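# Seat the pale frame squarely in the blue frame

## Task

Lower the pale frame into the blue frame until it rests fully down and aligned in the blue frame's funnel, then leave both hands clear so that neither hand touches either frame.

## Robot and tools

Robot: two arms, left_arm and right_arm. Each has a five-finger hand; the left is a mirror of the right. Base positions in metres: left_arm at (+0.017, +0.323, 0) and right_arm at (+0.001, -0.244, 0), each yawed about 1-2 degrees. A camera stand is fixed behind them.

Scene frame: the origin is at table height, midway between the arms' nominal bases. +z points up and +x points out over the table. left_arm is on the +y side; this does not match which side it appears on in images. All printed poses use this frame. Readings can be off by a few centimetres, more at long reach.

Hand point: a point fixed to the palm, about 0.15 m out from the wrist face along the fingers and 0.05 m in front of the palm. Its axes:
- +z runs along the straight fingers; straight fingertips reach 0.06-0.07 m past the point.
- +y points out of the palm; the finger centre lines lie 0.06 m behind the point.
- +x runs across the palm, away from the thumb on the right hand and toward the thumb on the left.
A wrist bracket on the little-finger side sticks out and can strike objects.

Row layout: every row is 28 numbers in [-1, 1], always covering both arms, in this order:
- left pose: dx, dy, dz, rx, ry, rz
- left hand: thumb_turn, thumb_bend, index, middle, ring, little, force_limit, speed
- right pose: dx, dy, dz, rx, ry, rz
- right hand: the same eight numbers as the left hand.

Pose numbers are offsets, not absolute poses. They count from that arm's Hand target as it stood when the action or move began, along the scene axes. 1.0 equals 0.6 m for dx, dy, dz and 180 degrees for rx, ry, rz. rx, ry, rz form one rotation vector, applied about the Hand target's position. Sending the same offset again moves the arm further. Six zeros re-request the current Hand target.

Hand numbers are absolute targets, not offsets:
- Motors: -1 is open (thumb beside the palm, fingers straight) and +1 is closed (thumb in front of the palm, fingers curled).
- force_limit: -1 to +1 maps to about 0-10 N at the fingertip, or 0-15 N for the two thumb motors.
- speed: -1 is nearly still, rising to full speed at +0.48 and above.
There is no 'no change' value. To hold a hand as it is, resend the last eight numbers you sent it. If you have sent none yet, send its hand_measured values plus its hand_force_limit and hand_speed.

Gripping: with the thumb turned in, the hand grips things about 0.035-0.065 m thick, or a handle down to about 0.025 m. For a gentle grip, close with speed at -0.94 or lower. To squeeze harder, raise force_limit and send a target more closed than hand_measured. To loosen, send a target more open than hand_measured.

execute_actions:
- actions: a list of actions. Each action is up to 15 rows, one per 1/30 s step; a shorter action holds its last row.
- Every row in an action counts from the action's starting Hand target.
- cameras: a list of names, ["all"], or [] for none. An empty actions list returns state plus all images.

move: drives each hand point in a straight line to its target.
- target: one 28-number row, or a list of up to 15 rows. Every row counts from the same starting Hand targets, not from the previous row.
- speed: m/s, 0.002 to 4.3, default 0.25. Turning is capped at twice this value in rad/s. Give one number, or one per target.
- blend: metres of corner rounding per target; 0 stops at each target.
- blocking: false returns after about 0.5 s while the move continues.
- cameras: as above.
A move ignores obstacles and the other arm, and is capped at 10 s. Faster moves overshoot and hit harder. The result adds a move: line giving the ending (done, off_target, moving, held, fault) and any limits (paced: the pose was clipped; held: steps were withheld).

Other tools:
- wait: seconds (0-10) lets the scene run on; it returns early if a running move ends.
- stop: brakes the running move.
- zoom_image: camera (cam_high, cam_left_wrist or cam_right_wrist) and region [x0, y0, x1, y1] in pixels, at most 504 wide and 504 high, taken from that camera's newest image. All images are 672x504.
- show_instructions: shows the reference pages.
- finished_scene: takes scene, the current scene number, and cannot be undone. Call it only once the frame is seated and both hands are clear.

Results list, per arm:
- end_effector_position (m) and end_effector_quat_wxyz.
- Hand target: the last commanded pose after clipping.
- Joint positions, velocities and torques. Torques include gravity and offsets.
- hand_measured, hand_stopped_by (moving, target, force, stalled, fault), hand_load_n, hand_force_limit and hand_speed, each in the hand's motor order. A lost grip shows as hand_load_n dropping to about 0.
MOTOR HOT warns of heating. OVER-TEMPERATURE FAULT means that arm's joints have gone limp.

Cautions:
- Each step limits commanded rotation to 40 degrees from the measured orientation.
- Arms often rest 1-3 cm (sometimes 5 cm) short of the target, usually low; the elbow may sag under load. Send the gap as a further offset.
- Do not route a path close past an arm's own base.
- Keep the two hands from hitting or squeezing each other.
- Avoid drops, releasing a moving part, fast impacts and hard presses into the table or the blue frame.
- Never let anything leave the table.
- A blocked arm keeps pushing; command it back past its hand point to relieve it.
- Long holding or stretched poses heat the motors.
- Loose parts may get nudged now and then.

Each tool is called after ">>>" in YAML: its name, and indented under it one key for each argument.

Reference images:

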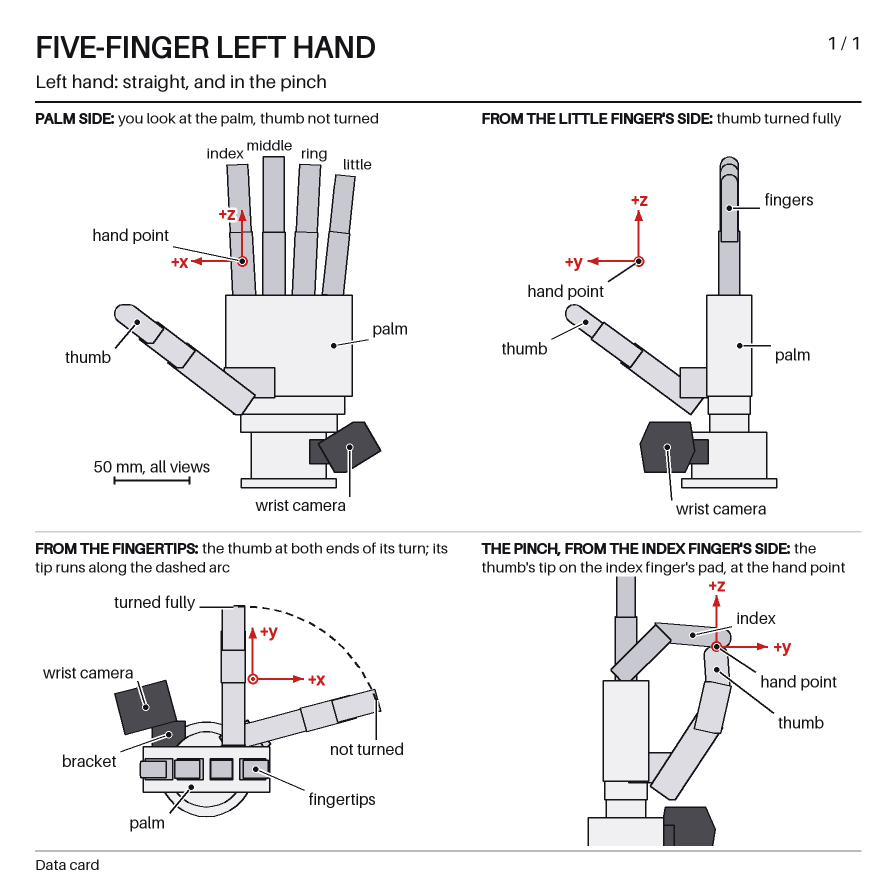

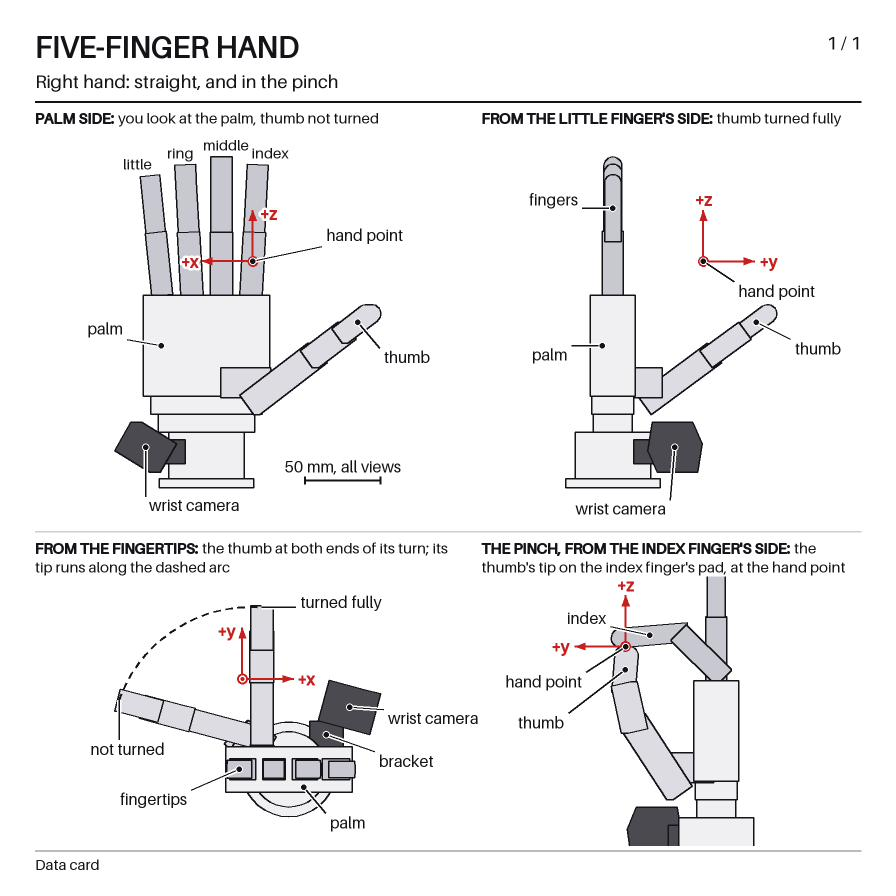

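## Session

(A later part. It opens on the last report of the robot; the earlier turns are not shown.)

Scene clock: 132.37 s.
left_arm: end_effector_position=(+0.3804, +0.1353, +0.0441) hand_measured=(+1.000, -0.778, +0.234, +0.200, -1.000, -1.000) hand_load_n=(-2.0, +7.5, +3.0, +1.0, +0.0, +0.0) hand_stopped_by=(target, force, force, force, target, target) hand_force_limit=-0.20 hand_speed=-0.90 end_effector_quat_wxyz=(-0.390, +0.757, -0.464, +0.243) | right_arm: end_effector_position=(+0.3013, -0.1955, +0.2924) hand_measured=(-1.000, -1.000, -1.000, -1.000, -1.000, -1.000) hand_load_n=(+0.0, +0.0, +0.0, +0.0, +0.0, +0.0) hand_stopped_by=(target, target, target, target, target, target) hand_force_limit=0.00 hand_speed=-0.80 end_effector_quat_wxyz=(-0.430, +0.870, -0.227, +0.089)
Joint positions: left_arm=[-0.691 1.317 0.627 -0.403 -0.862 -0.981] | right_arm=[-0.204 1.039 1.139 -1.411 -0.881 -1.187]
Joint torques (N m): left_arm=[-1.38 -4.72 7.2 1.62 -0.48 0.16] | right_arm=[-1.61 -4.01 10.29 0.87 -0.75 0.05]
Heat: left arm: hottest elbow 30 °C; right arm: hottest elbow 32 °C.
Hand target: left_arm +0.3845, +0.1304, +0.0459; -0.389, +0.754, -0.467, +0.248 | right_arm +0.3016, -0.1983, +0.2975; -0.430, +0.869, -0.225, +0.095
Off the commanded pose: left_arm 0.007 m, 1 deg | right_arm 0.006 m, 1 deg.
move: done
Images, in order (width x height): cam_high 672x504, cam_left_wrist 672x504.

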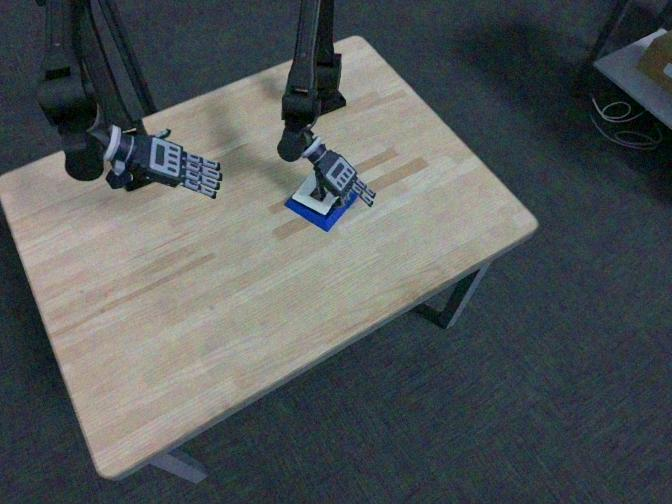

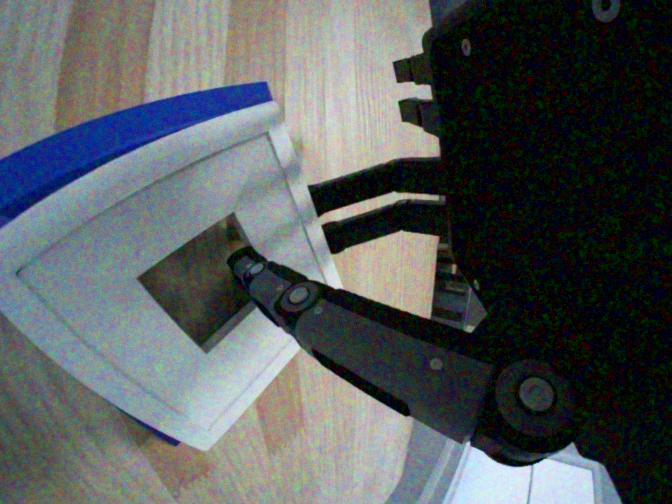

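>>> move:
  target: [0.005,0.0007,-0.0083,0,0,-0.0167,1,-0.5,0.5,0.5,-1,-1,-0.2,-0.9,0,0,0,0,0,0,-1,-1,-1,-1,-1,-1,0,-0.8]
  speed: 0.06
  cameras: ["cam_high","cam_left_wrist"]

>>> zoom_image:
  camera: "cam_high"
  region: [270, 140, 370, 240]

>>> zoom_image:
  camera: "cam_left_wrist"
  region: [0, 60, 350, 480]

Scene clock: 146.57 s.
left_arm: end_effector_position=(+0.3829, +0.1287, +0.0405) hand_measured=(+1.000, -0.778, +0.234, +0.200, -1.000, -1.000) hand_load_n=(-2.0, +7.5, +3.0, +1.0, +0.0, +0.0) hand_stopped_by=(target, force, force, force, target, target) hand_force_limit=-0.20 hand_speed=-0.90 end_effector_quat_wxyz=(-0.381, +0.742, -0.488, +0.257) | right_arm: end_effector_position=(+0.3013, -0.1955, +0.2924) hand_measured=(-1.000, -1.000, -1.000, -1.000, -1.000, -1.000) hand_load_n=(-0.5, +0.0, +0.0, +0.0, +0.0, +0.0) hand_stopped_by=(target, target, target, target, target, target) hand_force_limit=0.00 hand_speed=-0.80 end_effector_quat_wxyz=(-0.430, +0.870, -0.227, +0.089)
Joint positions: left_arm=[-0.684 1.317 0.605 -0.308 -0.826 -0.888] | right_arm=[-0.204 1.039 1.139 -1.411 -0.881 -1.187]
Joint torques (N m): left_arm=[-0.44 -4.78 6.69 1.7 -0.44 0.14] | right_arm=[-1.26 -3.31 10.21 0.84 -0.74 0.03]
Heat: left arm: hottest elbow 30 °C; right arm: hottest elbow 33 °C.
Hand target: left_arm +0.3875, +0.1307, +0.0410; -0.382, +0.742, -0.487, +0.258 | right_arm +0.3016, -0.1983, +0.2975; -0.430, +0.869, -0.225, +0.095
Off the commanded pose: left_arm 0.005 m, 0 deg | right_arm 0.006 m, 1 deg.
move: done
Images, in order (width x height): cam_high 672x504, cam_left_wrist 672x504.

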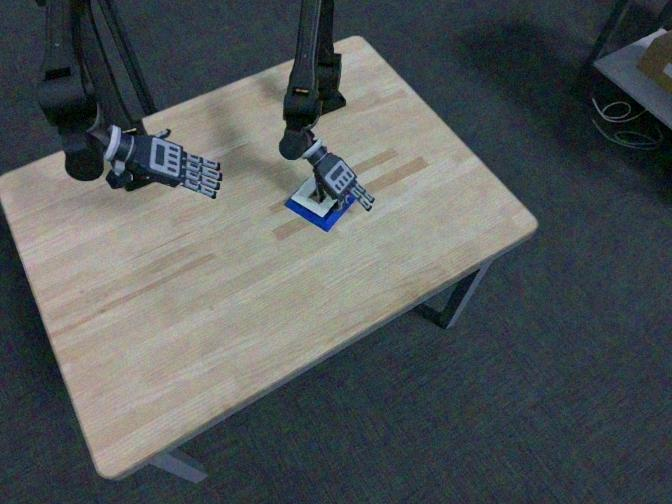

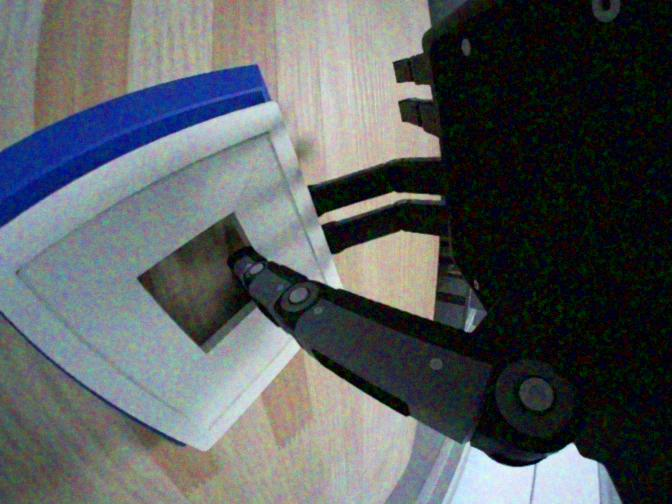

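Scaled by 5.040 from the camera's 672x504 image, which has a finer 960x720 frame.

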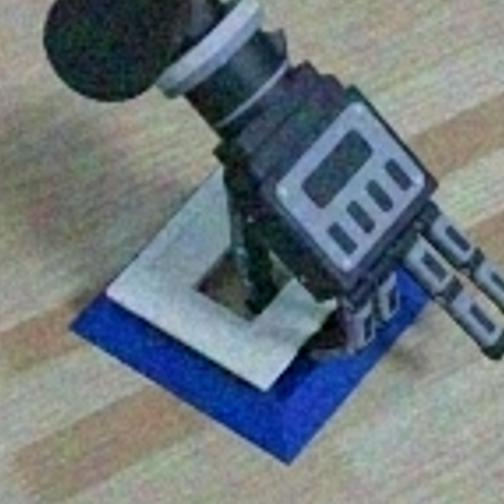

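Scaled by 1.200 from the camera's 672x504 image, which has a finer 960x720 frame.

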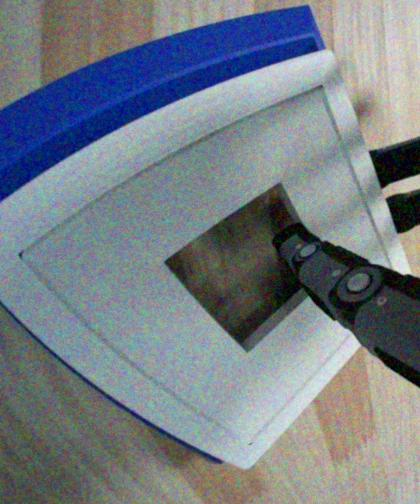

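>>> move:
  target: [0.0043,0.0122,-0.006,0,0,0.001,1,-0.5,0.5,0.5,-1,-1,-0.2,-0.9,0,0,0,0,0,0,-1,-1,-1,-1,-1,-1,0,-0.8]
  speed: 0.06
  cameras: ["cam_high","cam_left_wrist"]

>>> zoom_image:
  camera: "cam_high"
  region: [270, 140, 370, 240]

>>> zoom_image:
  camera: "cam_left_wrist"
  region: [0, 60, 350, 480]

Scene clock: 153.00 s.
left_arm: end_effector_position=(+0.3864, +0.1342, +0.0382) hand_measured=(+1.000, -0.778, +0.234, +0.200, -1.000, -1.000) hand_load_n=(-2.0, +8.0, +3.0, +0.5, +0.0, +0.0) hand_stopped_by=(target, force, force, force, target, target) hand_force_limit=-0.20 hand_speed=-0.90 end_effector_quat_wxyz=(-0.381, +0.743, -0.486, +0.259) | right_arm: end_effector_position=(+0.3013, -0.1955, +0.2924) hand_measured=(-1.000, -1.000, -1.000, -1.000, -1.000, -1.000) hand_load_n=(+0.0, +0.0, +0.0, +0.0, +0.0, +0.0) hand_stopped_by=(target, target, target, target, target, target) hand_force_limit=0.00 hand_speed=-0.80 end_effector_quat_wxyz=(-0.430, +0.870, -0.227, +0.089)
Joint positions: left_arm=[-0.664 1.317 0.593 -0.275 -0.816 -0.865] | right_arm=[-0.204 1.039 1.139 -1.411 -0.881 -1.187]
Joint torques (N m): left_arm=[-0.21 -4.72 6.45 1.65 -0.42 0.15] | right_arm=[-1.49 -3.31 10.22 0.79 -0.75 0.01]
Heat: left arm: hottest elbow 30 °C; right arm: hottest elbow 33 °C.
Hand target: left_arm +0.3901, +0.1381, +0.0374; -0.383, +0.743, -0.486, +0.257 | right_arm +0.3016, -0.1983, +0.2975; -0.430, +0.869, -0.225, +0.095
Off the commanded pose: left_arm 0.005 m, 0 deg | right_arm 0.006 m, 1 deg.
move: done
Images, in order (width x height): cam_high 672x504, cam_left_wrist 672x504.

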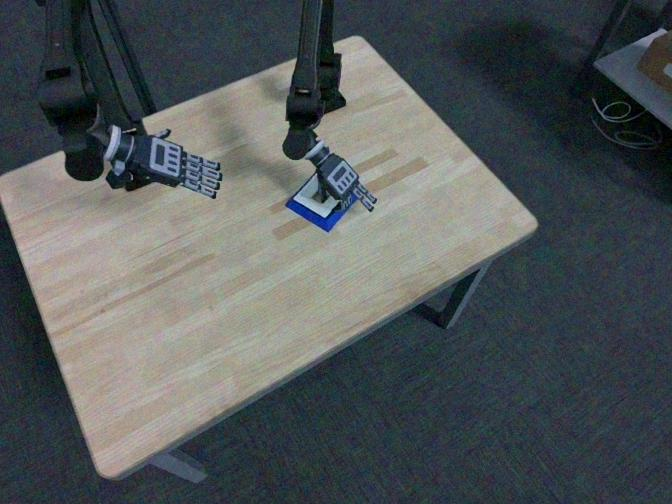

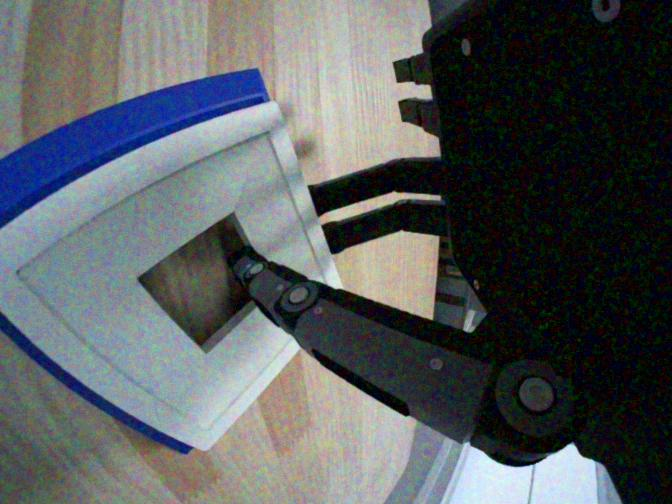

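Scaled by 5.040 from the camera's 672x504 image, which has a finer 960x720 frame.

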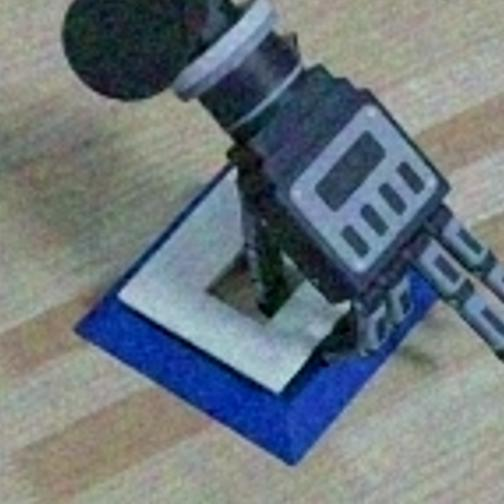

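Scaled by 1.200 from the camera's 672x504 image, which has a finer 960x720 frame.

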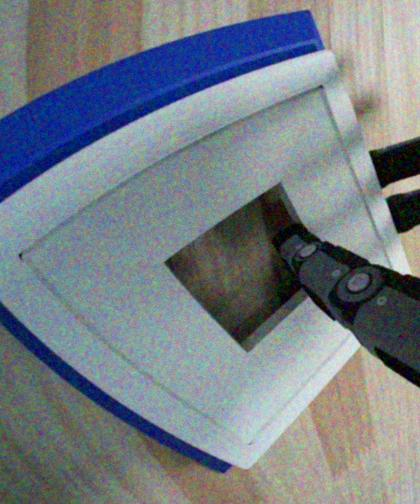

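>>> move:
  target:
    - [0.001,0.001,-0.006,0,0,0,1,-0.5,0.5,0.5,-1,-1,-0.2,-0.9,0,0,0,0,0,0,-1,-1,-1,-1,-1,-1,0,-0.8]
    - [0.001,0.001,-0.0065,0,0,0,1,-1,0.5,0.5,-1,-1,-0.2,-0.6,0,0,0,0,0,0,-1,-1,-1,-1,-1,-1,0,-0.8]
  speed: 0.05
  cameras: ["cam_high","cam_left_wrist"]

>>> zoom_image:
  camera: "cam_high"
  region: [270, 140, 370, 240]

>>> zoom_image:
  camera: "cam_left_wrist"
  region: [0, 60, 350, 480]

Scene clock: 158.53 s.
left_arm: end_effector_position=(+0.3882, +0.1344, +0.0383) hand_measured=(+1.000, -1.000, +0.234, +0.200, -1.000, -1.000) hand_load_n=(+0.0, +0.0, +0.0, -1.0, +0.0, +0.0) hand_stopped_by=(target, target, force, force, target, target) hand_force_limit=-0.20 hand_speed=-0.60 end_effector_quat_wxyz=(-0.381, +0.743, -0.484, +0.263) | right_arm: end_effector_position=(+0.3013, -0.1955, +0.2924) hand_measured=(-1.000, -1.000, -1.000, -1.000, -1.000, -1.000) hand_load_n=(+0.0, +0.0, +0.0, +0.0, +0.0, +0.0) hand_stopped_by=(target, target, target, target, target, target) hand_force_limit=0.00 hand_speed=-0.80 end_effector_quat_wxyz=(-0.430, +0.870, -0.227, +0.089)
Joint positions: left_arm=[-0.661 1.318 0.589 -0.257 -0.816 -0.86] | right_arm=[-0.204 1.039 1.139 -1.411 -0.881 -1.187]
Joint torques (N m): left_arm=[-0.32 -4.25 6.38 1.7 -0.38 0.14] | right_arm=[-1.49 -3.37 10.21 0.8 -0.72 0.01]
Heat: left arm: hottest elbow 30 °C; right arm: hottest elbow 33 °C.
Hand target: left_arm +0.3907, +0.1386, +0.0335; -0.383, +0.743, -0.486, +0.257 | right_arm +0.3016, -0.1983, +0.2975; -0.430, +0.869, -0.225, +0.095
Off the commanded pose: left_arm 0.007 m, 1 deg | right_arm 0.006 m, 1 deg.
move: done
Images, in order (width x height): cam_high 672x504, cam_left_wrist 672x504.

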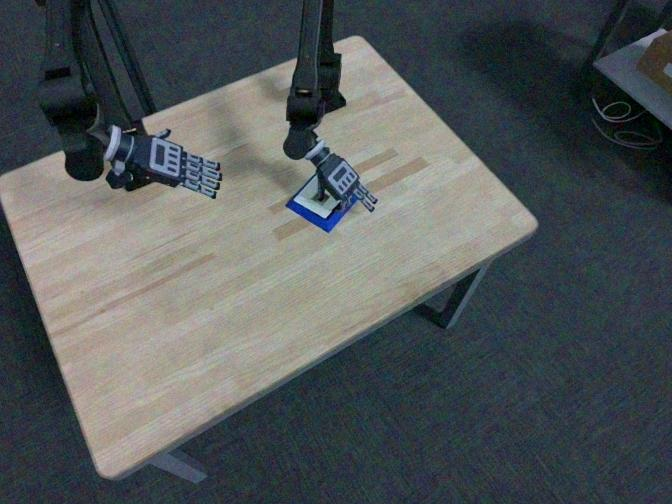

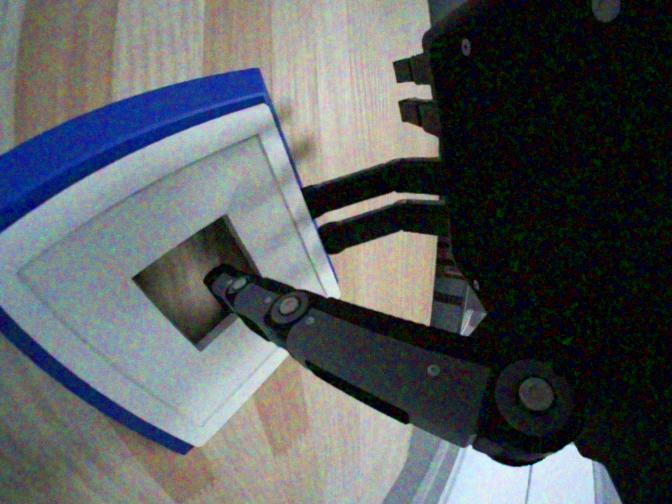

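Scaled by 5.040 from the camera's 672x504 image, which has a finer 960x720 frame.

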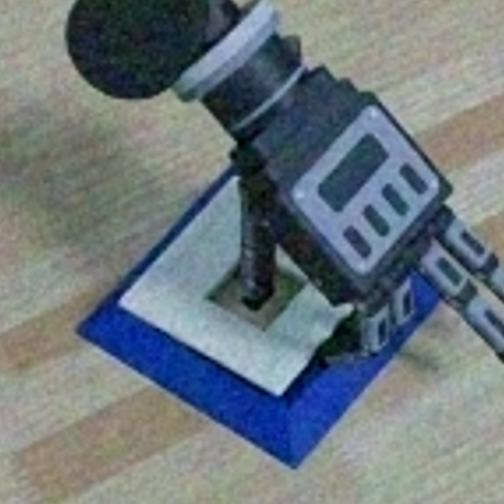

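Scaled by 1.200 from the camera's 672x504 image, which has a finer 960x720 frame.

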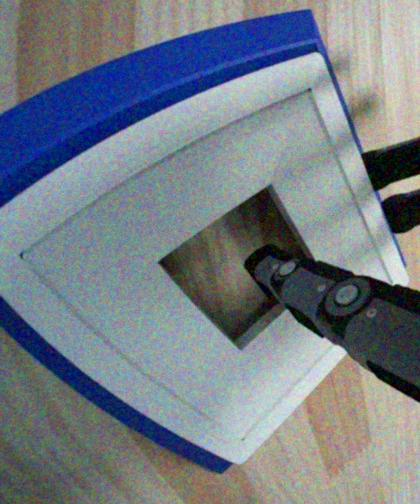

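>>> move:
  target: [0.025,-0.012,0.2,0,0,0,1,-1,0.1,0.1,-1,-1,-0.2,0,0,0,0,0,0,0,-1,-1,-1,-1,-1,-1,0,-0.8]
  speed: 0.25
  cameras: ["cam_high","cam_left_wrist"]

>>> zoom_image:
  camera: "cam_high"
  region: [270, 140, 370, 240]

>>> zoom_image:
  camera: "cam_left_wrist"
  region: [0, 60, 350, 480]

Scene clock: 165.23 s.
left_arm: end_effector_position=(+0.3923, +0.1375, +0.1361) hand_measured=(+1.000, -1.000, +0.100, +0.100, -1.000, -1.000) hand_load_n=(+0.0, +0.0, +0.0, +0.0, +0.0, +0.0) hand_stopped_by=(target, target, target, target, target, target) hand_force_limit=-0.20 hand_speed=0.00 end_effector_quat_wxyz=(-0.384, +0.740, -0.494, +0.247) | right_arm: end_effector_position=(+0.3013, -0.1955, +0.2924) hand_measured=(-1.000, -1.000, -1.000, -1.000, -1.000, -1.000) hand_load_n=(+0.0, +0.0, +0.0, +0.0, +0.0, +0.0) hand_stopped_by=(target, target, target, target, target, target) hand_force_limit=0.00 hand_speed=-0.80 end_effector_quat_wxyz=(-0.430, +0.870, -0.227, +0.089)
Joint positions: left_arm=[-0.646 1.158 0.773 -0.622 -0.808 -0.835] | right_arm=[-0.204 1.039 1.139 -1.411 -0.881 -1.187]
Joint torques (N m): left_arm=[-0.56 -4.13 11.17 0.9 -0.43 0.05] | right_arm=[-1.55 -3.08 10.28 0.84 -0.75 0.05]
Heat: left arm: hottest elbow 30 °C; right arm: hottest elbow 33 °C.
Hand target: left_arm +0.4057, +0.1315, +0.1535; -0.383, +0.742, -0.486, +0.257 | right_arm +0.3016, -0.1983, +0.2975; -0.430, +0.869, -0.225, +0.095
Off the commanded pose: left_arm 0.023 m, 2 deg | right_arm 0.006 m, 1 deg.
move: off_target (left_arm)
Images, in order (width x height): cam_high 672x504, cam_left_wrist 672x504.

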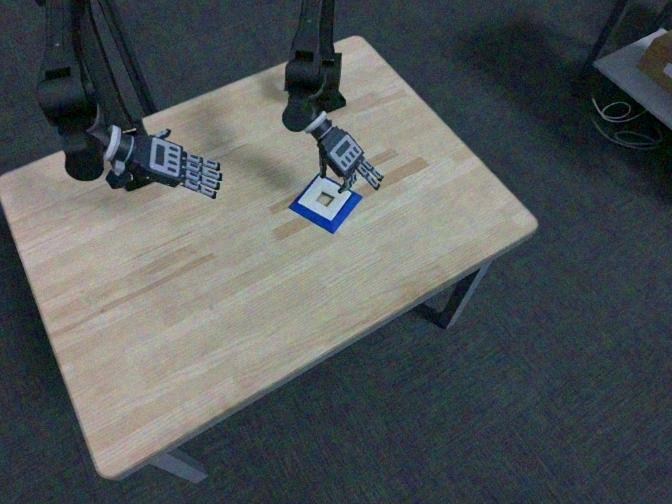

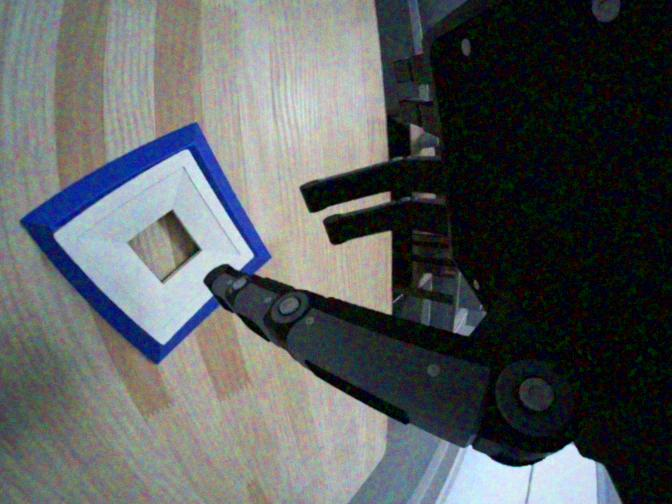

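Scaled by 5.040 from the camera's 672x504 image, which has a finer 960x720 frame.

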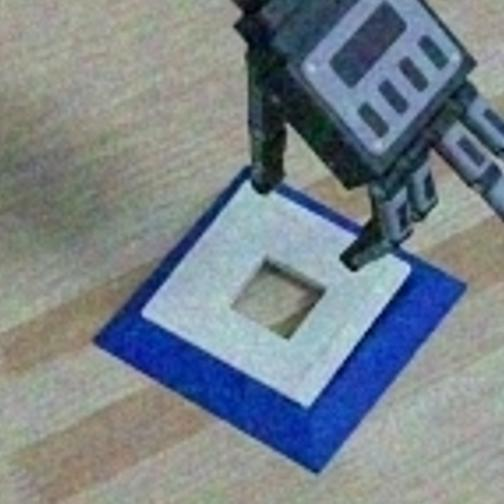

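Scaled by 1.200 from the camera's 672x504 image, which has a finer 960x720 frame.

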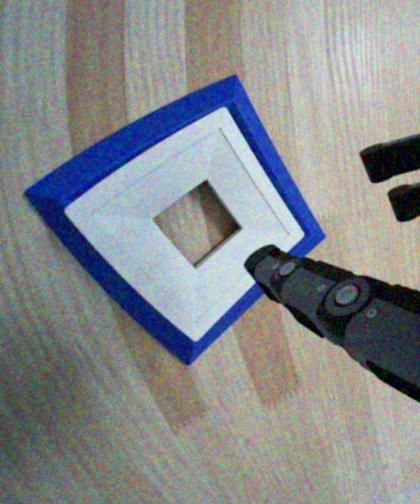

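>>> zoom_image:
  camera: "cam_left_wrist"
  region: [10, 110, 280, 370]

>>> zoom_image:
  camera: "cam_high"
  region: [284, 168, 370, 238]

Scaled by 1.867 from the camera's 672x504 image, which has a finer 960x720 frame.

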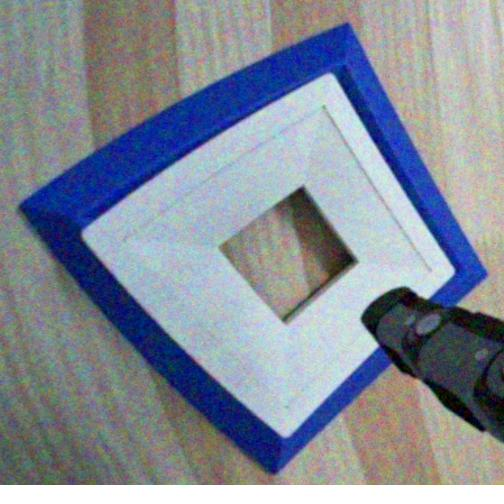

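Scaled by 5.860 from the camera's 672x504 image, which has a finer 960x720 frame.

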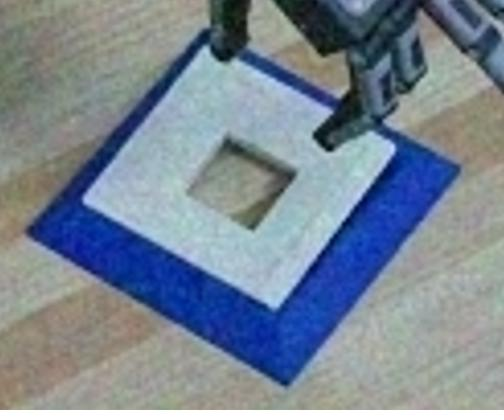

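>>> move:
  target: [-0.0895,-0.031,-0.131,0,0,0,1,-1,-1,-1,-1,-1,-0.2,0,0,0,0,0,0,0,-1,-1,-1,-1,-1,-1,0,-0.8]
  speed: 0.12
  cameras: ["cam_high","cam_left_wrist"]

>>> zoom_image:
  camera: "cam_high"
  region: [284, 158, 374, 238]

>>> zoom_image:
  camera: "cam_left_wrist"
  region: [0, 60, 350, 480]

Scene clock: 196.83 s.
left_arm: end_effector_position=(+0.3507, +0.1200, +0.0749) hand_measured=(+1.000, -1.000, -1.000, -1.000, -1.000, -1.000) hand_load_n=(+0.5, +0.0, +0.0, +0.0, +0.0, +0.0) hand_stopped_by=(target, target, target, target, target, target) hand_force_limit=-0.20 hand_speed=0.00 end_effector_quat_wxyz=(-0.385, +0.742, -0.489, +0.250) | right_arm: end_effector_position=(+0.3013, -0.1955, +0.2924) hand_measured=(-1.000, -1.000, -1.000, -1.000, -1.000, -1.000) hand_load_n=(+0.0, +0.0, +0.0, +0.0, +0.0, +0.0) hand_stopped_by=(target, target, target, target, target, target) hand_force_limit=0.00 hand_speed=-0.80 end_effector_quat_wxyz=(-0.430, +0.870, -0.227, +0.089)
Joint positions: left_arm=[-0.78 1.215 0.647 -0.569 -0.88 -1.02] | right_arm=[-0.204 1.039 1.139 -1.411 -0.881 -1.187]
Joint torques (N m): left_arm=[-2.32 -3.72 7.31 1.48 -0.68 -0.17] | right_arm=[-1.73 -3.6 10.29 0.81 -0.75 0.03]
Heat: left arm: hottest elbow 35 °C; right arm: hottest elbow 34 °C.
Hand target: left_arm +0.3520, +0.1128, +0.0748; -0.383, +0.743, -0.486, +0.257 | right_arm +0.3016, -0.1983, +0.2975; -0.430, +0.869, -0.225, +0.095
Off the commanded pose: left_arm 0.007 m, 1 deg | right_arm 0.006 m, 1 deg.
move: done
Images, in order (width x height): cam_high 672x504, cam_left_wrist 672x504.

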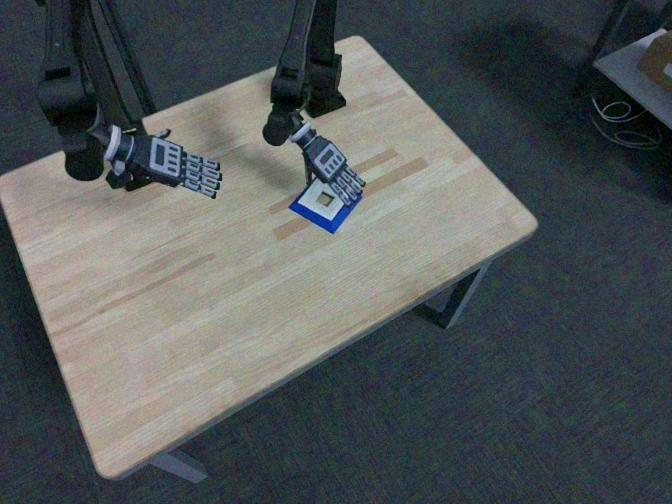

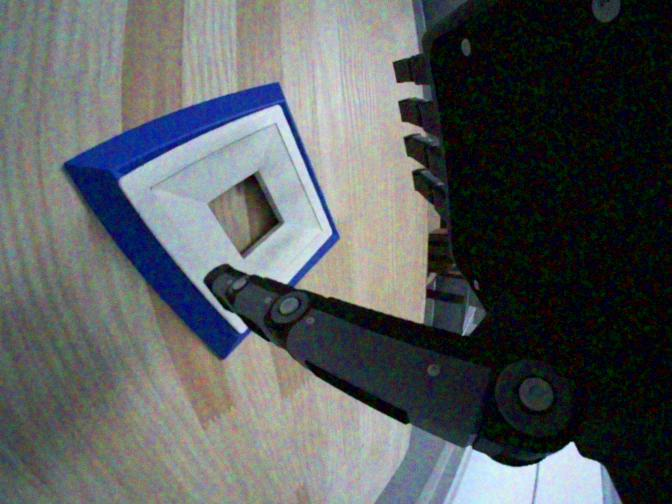

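Scaled by 5.600 from the camera's 672x504 image, which has a finer 960x720 frame.

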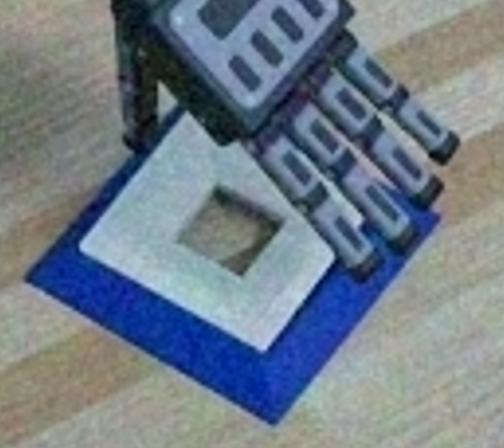

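Scaled by 1.200 from the camera's 672x504 image, which has a finer 960x720 frame.

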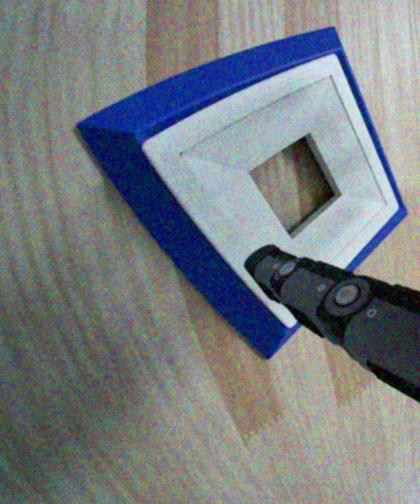

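>>> zoom_image:
  camera: "cam_left_wrist"
  region: [50, 70, 350, 370]

>>> zoom_image:
  camera: "cam_left_wrist"
  region: [200, 70, 350, 270]

Scaled by 1.680 from the camera's 672x504 image, which has a finer 960x720 frame.

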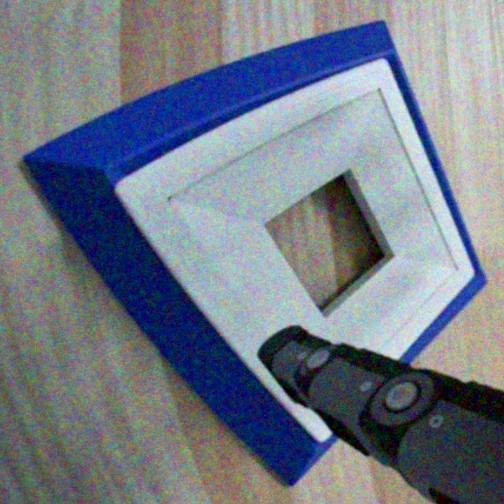

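Scaled by 2.520 from the camera's 672x504 image, which has a finer 960x720 frame.

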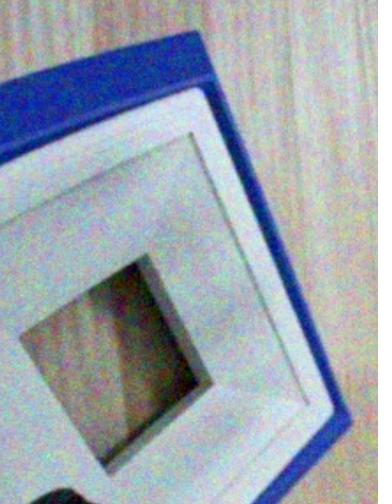

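>>> move:
  target:
    - [-0.0125,-0.0138,-0.033,0,0,0,1,-1,-1,-1,-1,-1,-0.2,0,0,0,0,0,0,0,-1,-1,-1,-1,-1,-1,0,-0.8]
    - [-0.0125,-0.0138,-0.057,0,0,0,1,-1,-1,-1,-1,-1,-0.2,0,0,0,0,0,0,0,-1,-1,-1,-1,-1,-1,0,-0.8]
  speed: [0.06,0.03]
  cameras: ["cam_high","cam_left_wrist"]

>>> zoom_image:
  camera: "cam_left_wrist"
  region: [50, 70, 350, 370]

>>> zoom_image:
  camera: "cam_high"
  region: [284, 158, 374, 238]

Scene clock: 226.93 s.
left_arm: end_effector_position=(+0.3445, +0.1104, +0.0423) hand_measured=(+1.000, -1.000, -1.000, -1.000, -1.000, -1.000) hand_load_n=(+0.0, +0.0, -0.5, +0.0, -0.5, +0.0) hand_stopped_by=(target, target, target, target, target, target) hand_force_limit=-0.20 hand_speed=0.00 end_effector_quat_wxyz=(-0.385, +0.742, -0.488, +0.251) | right_arm: end_effector_position=(+0.3013, -0.1955, +0.2924) hand_measured=(-1.000, -1.000, -1.000, -1.000, -1.000, -1.000) hand_load_n=(+0.0, +0.0, +0.0, +0.0, +0.0, +0.0) hand_stopped_by=(target, target, target, target, target, target) hand_force_limit=0.00 hand_speed=-0.80 end_effector_quat_wxyz=(-0.430, +0.870, -0.227, +0.089)
Joint positions: left_arm=[-0.816 1.297 0.612 -0.489 -0.894 -1.073] | right_arm=[-0.204 1.039 1.139 -1.411 -0.881 -1.187]
Joint torques (N m): left_arm=[-2.32 -4.13 6.49 1.43 -0.69 -0.17] | right_arm=[-1.49 -3.55 10.29 0.83 -0.75 0.03]
Heat: left arm: hottest elbow 33 °C; right arm: hottest elbow 34 °C.
Hand target: left_arm +0.3445, +0.1045, +0.0408; -0.383, +0.742, -0.486, +0.258 | right_arm +0.3016, -0.1983, +0.2975; -0.430, +0.869, -0.225, +0.095
Off the commanded pose: left_arm 0.006 m, 1 deg | right_arm 0.006 m, 1 deg.
move: done
Images, in order (width x height): cam_high 672x504, cam_left_wrist 672x504.

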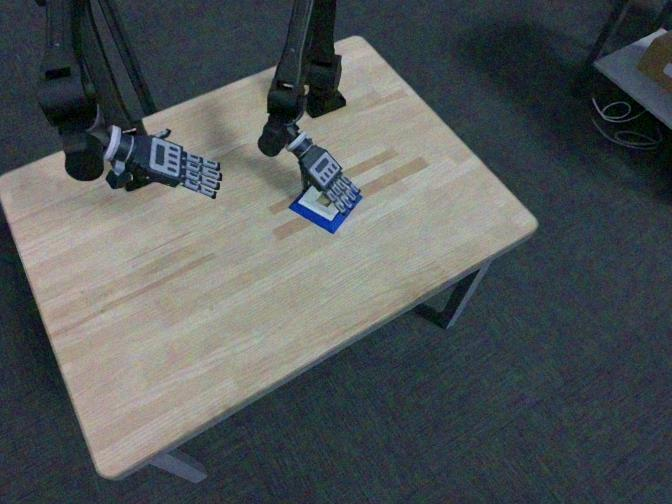

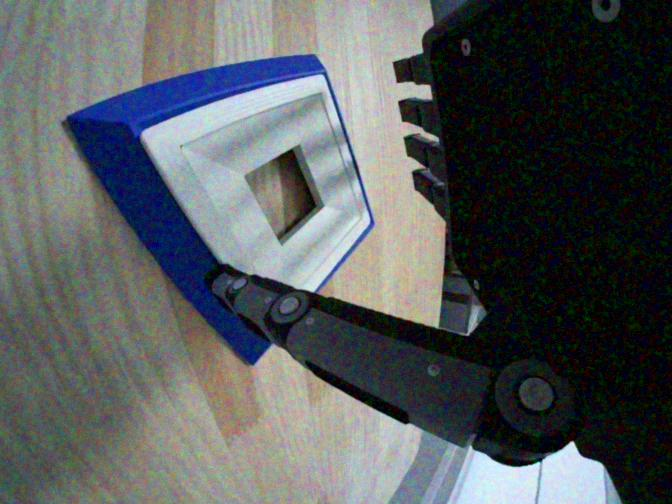

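Scaled by 1.680 from the camera's 672x504 image, which has a finer 960x720 frame.

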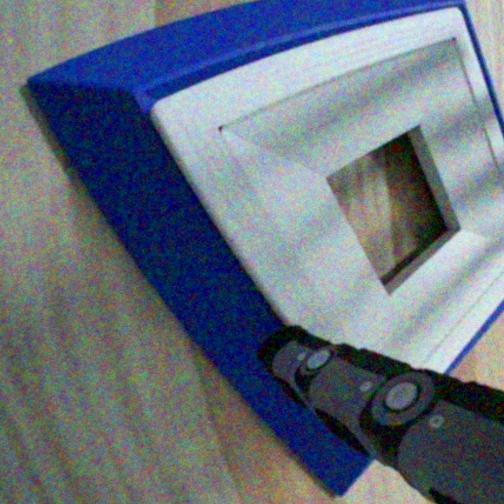

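Scaled by 5.600 from the camera's 672x504 image, which has a finer 960x720 frame.

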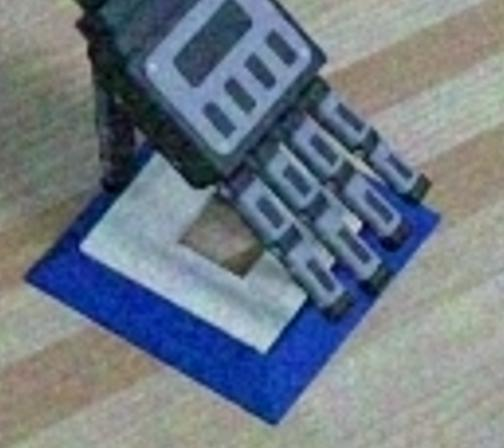

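>>> move:
  target:
    - [0,0,0.025,0,0,0,1,-1,-1,-1,-1,-1,-0.2,0,0,0,0,0,0,0,-1,-1,-1,-1,-1,-1,0,-0.8]
    - [0.015,0.006,0.025,0,0,0,1,-1,-1,-1,-1,-1,-0.2,0,0,0,0,0,0,0,-1,-1,-1,-1,-1,-1,0,-0.8]
    - [0.014,0.006,-0.012,0,0,0,1,-1,-1,-1,-1,-1,-0.2,0,0,0,0,0,0,0,-1,-1,-1,-1,-1,-1,0,-0.8]
  speed: [0.06,0.06,0.03]
  cameras: ["cam_high","cam_left_wrist"]

>>> zoom_image:
  camera: "cam_left_wrist"
  region: [50, 50, 350, 350]

>>> zoom_image:
  camera: "cam_high"
  region: [284, 158, 374, 238]

Scene clock: 232.03 s.
left_arm: end_effector_position=(+0.3521, +0.1038, +0.0417) hand_measured=(+1.000, -1.000, -1.000, -1.000, -1.000, -1.000) hand_load_n=(-1.5, +0.0, +0.0, +0.0, +0.0, +0.0) hand_stopped_by=(target, target, target, target, target, target) hand_force_limit=-0.20 hand_speed=0.00 end_effector_quat_wxyz=(-0.380, +0.743, -0.482, +0.266) | right_arm: end_effector_position=(+0.3013, -0.1955, +0.2924) hand_measured=(-1.000, -1.000, -1.000, -1.000, -1.000, -1.000) hand_load_n=(+0.0, +0.0, +0.0, +0.0, +0.0, +0.0) hand_stopped_by=(target, target, target, target, target, target) hand_force_limit=0.00 hand_speed=-0.80 end_effector_quat_wxyz=(-0.430, +0.870, -0.227, +0.089)
Joint positions: left_arm=[-0.81 1.31 0.61 -0.43 -0.89 -1.059] | right_arm=[-0.204 1.039 1.139 -1.411 -0.881 -1.187]
Joint torques (N m): left_arm=[-0.62 -3.78 5.98 1.48 -0.46 0.12] | right_arm=[-1.44 -3.43 10.24 0.8 -0.73 0.03]
Heat: left arm: hottest elbow 33 °C; right arm: hottest elbow 34 °C.
Hand target: left_arm +0.3529, +0.1082, +0.0335; -0.383, +0.743, -0.486, +0.257 | right_arm +0.3016, -0.1983, +0.2975; -0.430, +0.869, -0.225, +0.095
Off the commanded pose: left_arm 0.009 m, 1 deg | right_arm 0.006 m, 1 deg.
move: done
Images, in order (width x height): cam_high 672x504, cam_left_wrist 672x504.

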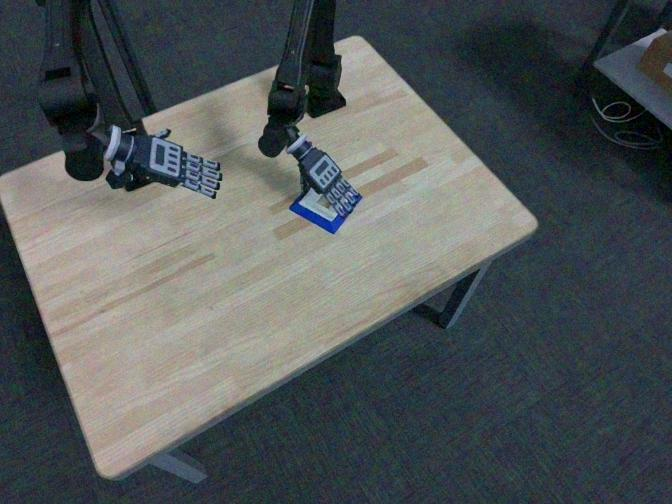

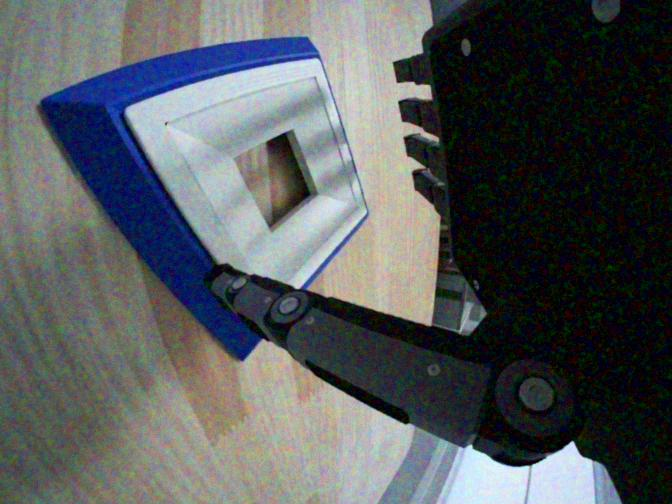

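Scaled by 1.680 from the camera's 672x504 image, which has a finer 960x720 frame.

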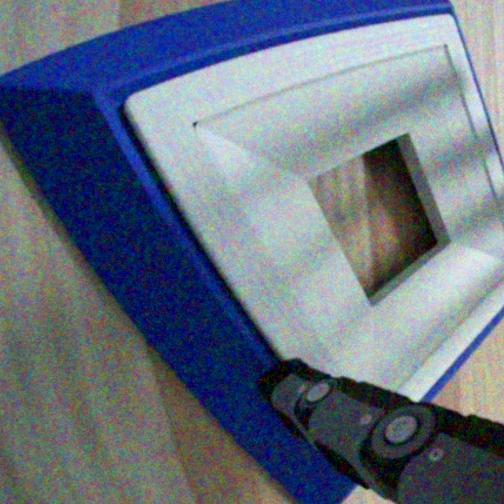

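Scaled by 5.600 from the camera's 672x504 image, which has a finer 960x720 frame.

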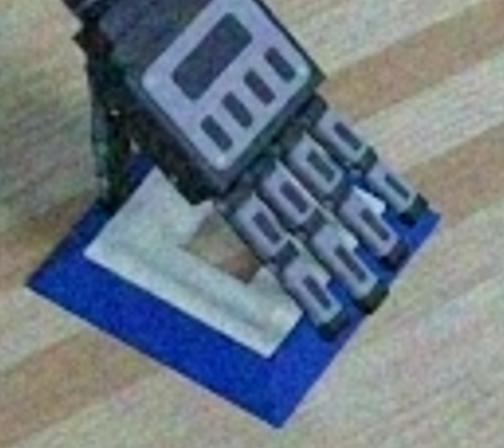

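>>> move:
  target:
    - [0.02,-0.008,0.13,0,0,0,1,-1,-1,-1,-1,-1,-0.2,0,0,0,0,0,0,0,-1,-1,-1,-1,-1,-1,0,-0.8]
  speed: 0.25
  cameras: ["cam_high","cam_left_wrist"]

>>> zoom_image:
  camera: "cam_left_wrist"
  region: [20, 60, 340, 370]

>>> zoom_image:
  camera: "cam_high"
  region: [284, 158, 374, 238]

Scene clock: 237.53 s.
left_arm: end_effector_position=(+0.3535, +0.1108, +0.0961) hand_measured=(+1.000, -1.000, -1.000, -1.000, -1.000, -1.000) hand_load_n=(+0.0, +0.0, +0.0, +0.0, +0.0, +0.0) hand_stopped_by=(target, target, target, target, target, target) hand_force_limit=-0.20 hand_speed=0.00 end_effector_quat_wxyz=(-0.385, +0.741, -0.491, +0.249) | right_arm: end_effector_position=(+0.3013, -0.1955, +0.2924) hand_measured=(-1.000, -1.000, -1.000, -1.000, -1.000, -1.000) hand_load_n=(+0.0, +0.0, +0.0, +0.0, +0.0, +0.0) hand_stopped_by=(target, target, target, target, target, target) hand_force_limit=0.00 hand_speed=-0.80 end_effector_quat_wxyz=(-0.430, +0.870, -0.227, +0.089)
Joint positions: left_arm=[-0.792 1.205 0.706 -0.65 -0.882 -1.033] | right_arm=[-0.204 1.039 1.139 -1.411 -0.881 -1.187]
Joint torques (N m): left_arm=[-0.67 -4.42 10.18 0.72 -0.5 0.12] | right_arm=[-1.38 -3.66 10.26 0.76 -0.73 0.01]
Heat: left arm: hottest elbow 32 °C; right arm: hottest elbow 34 °C.
Hand target: left_arm +0.3649, +0.1033, +0.1115; -0.383, +0.743, -0.486, +0.257 | right_arm +0.3016, -0.1983, +0.2975; -0.430, +0.869, -0.225, +0.095
Off the commanded pose: left_arm 0.020 m, 1 deg | right_arm 0.006 m, 1 deg.
move: off_target (left_arm)
Images, in order (width x height): cam_high 672x504, cam_left_wrist 672x504.

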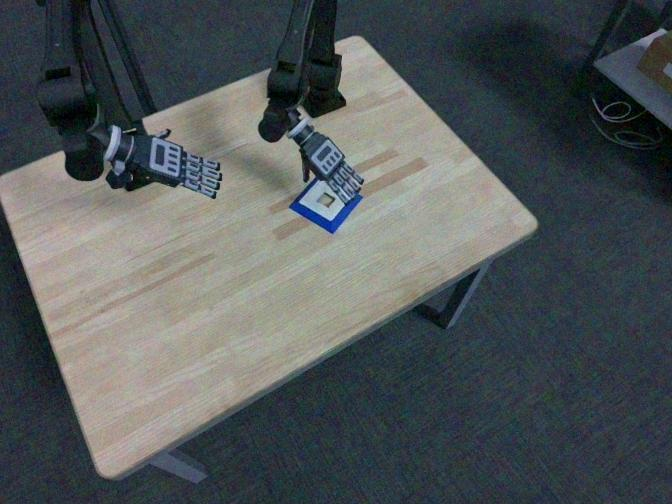

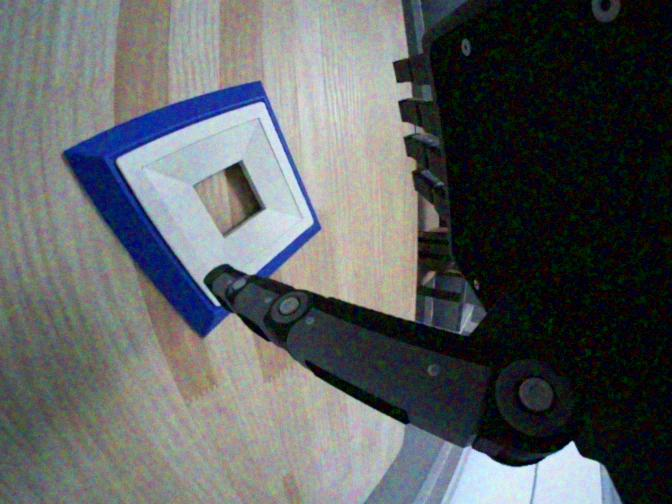

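Scaled by 1.575 from the camera's 672x504 image, which has a finer 960x720 frame.

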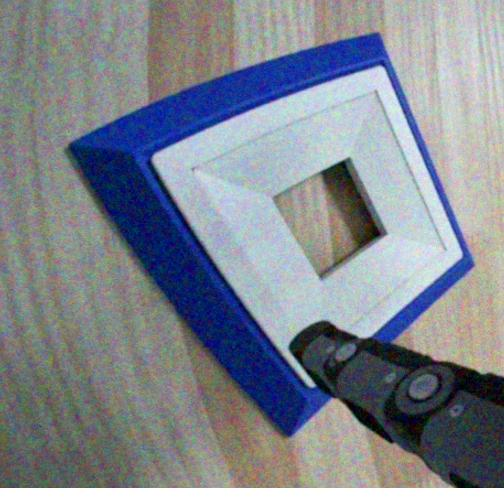

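Scaled by 5.600 from the camera's 672x504 image, which has a finer 960x720 frame.

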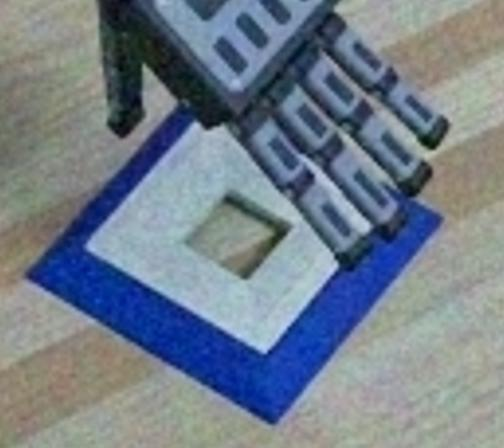

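>>> finished_scene:
  scene: 3

The scene is finished: the task was done.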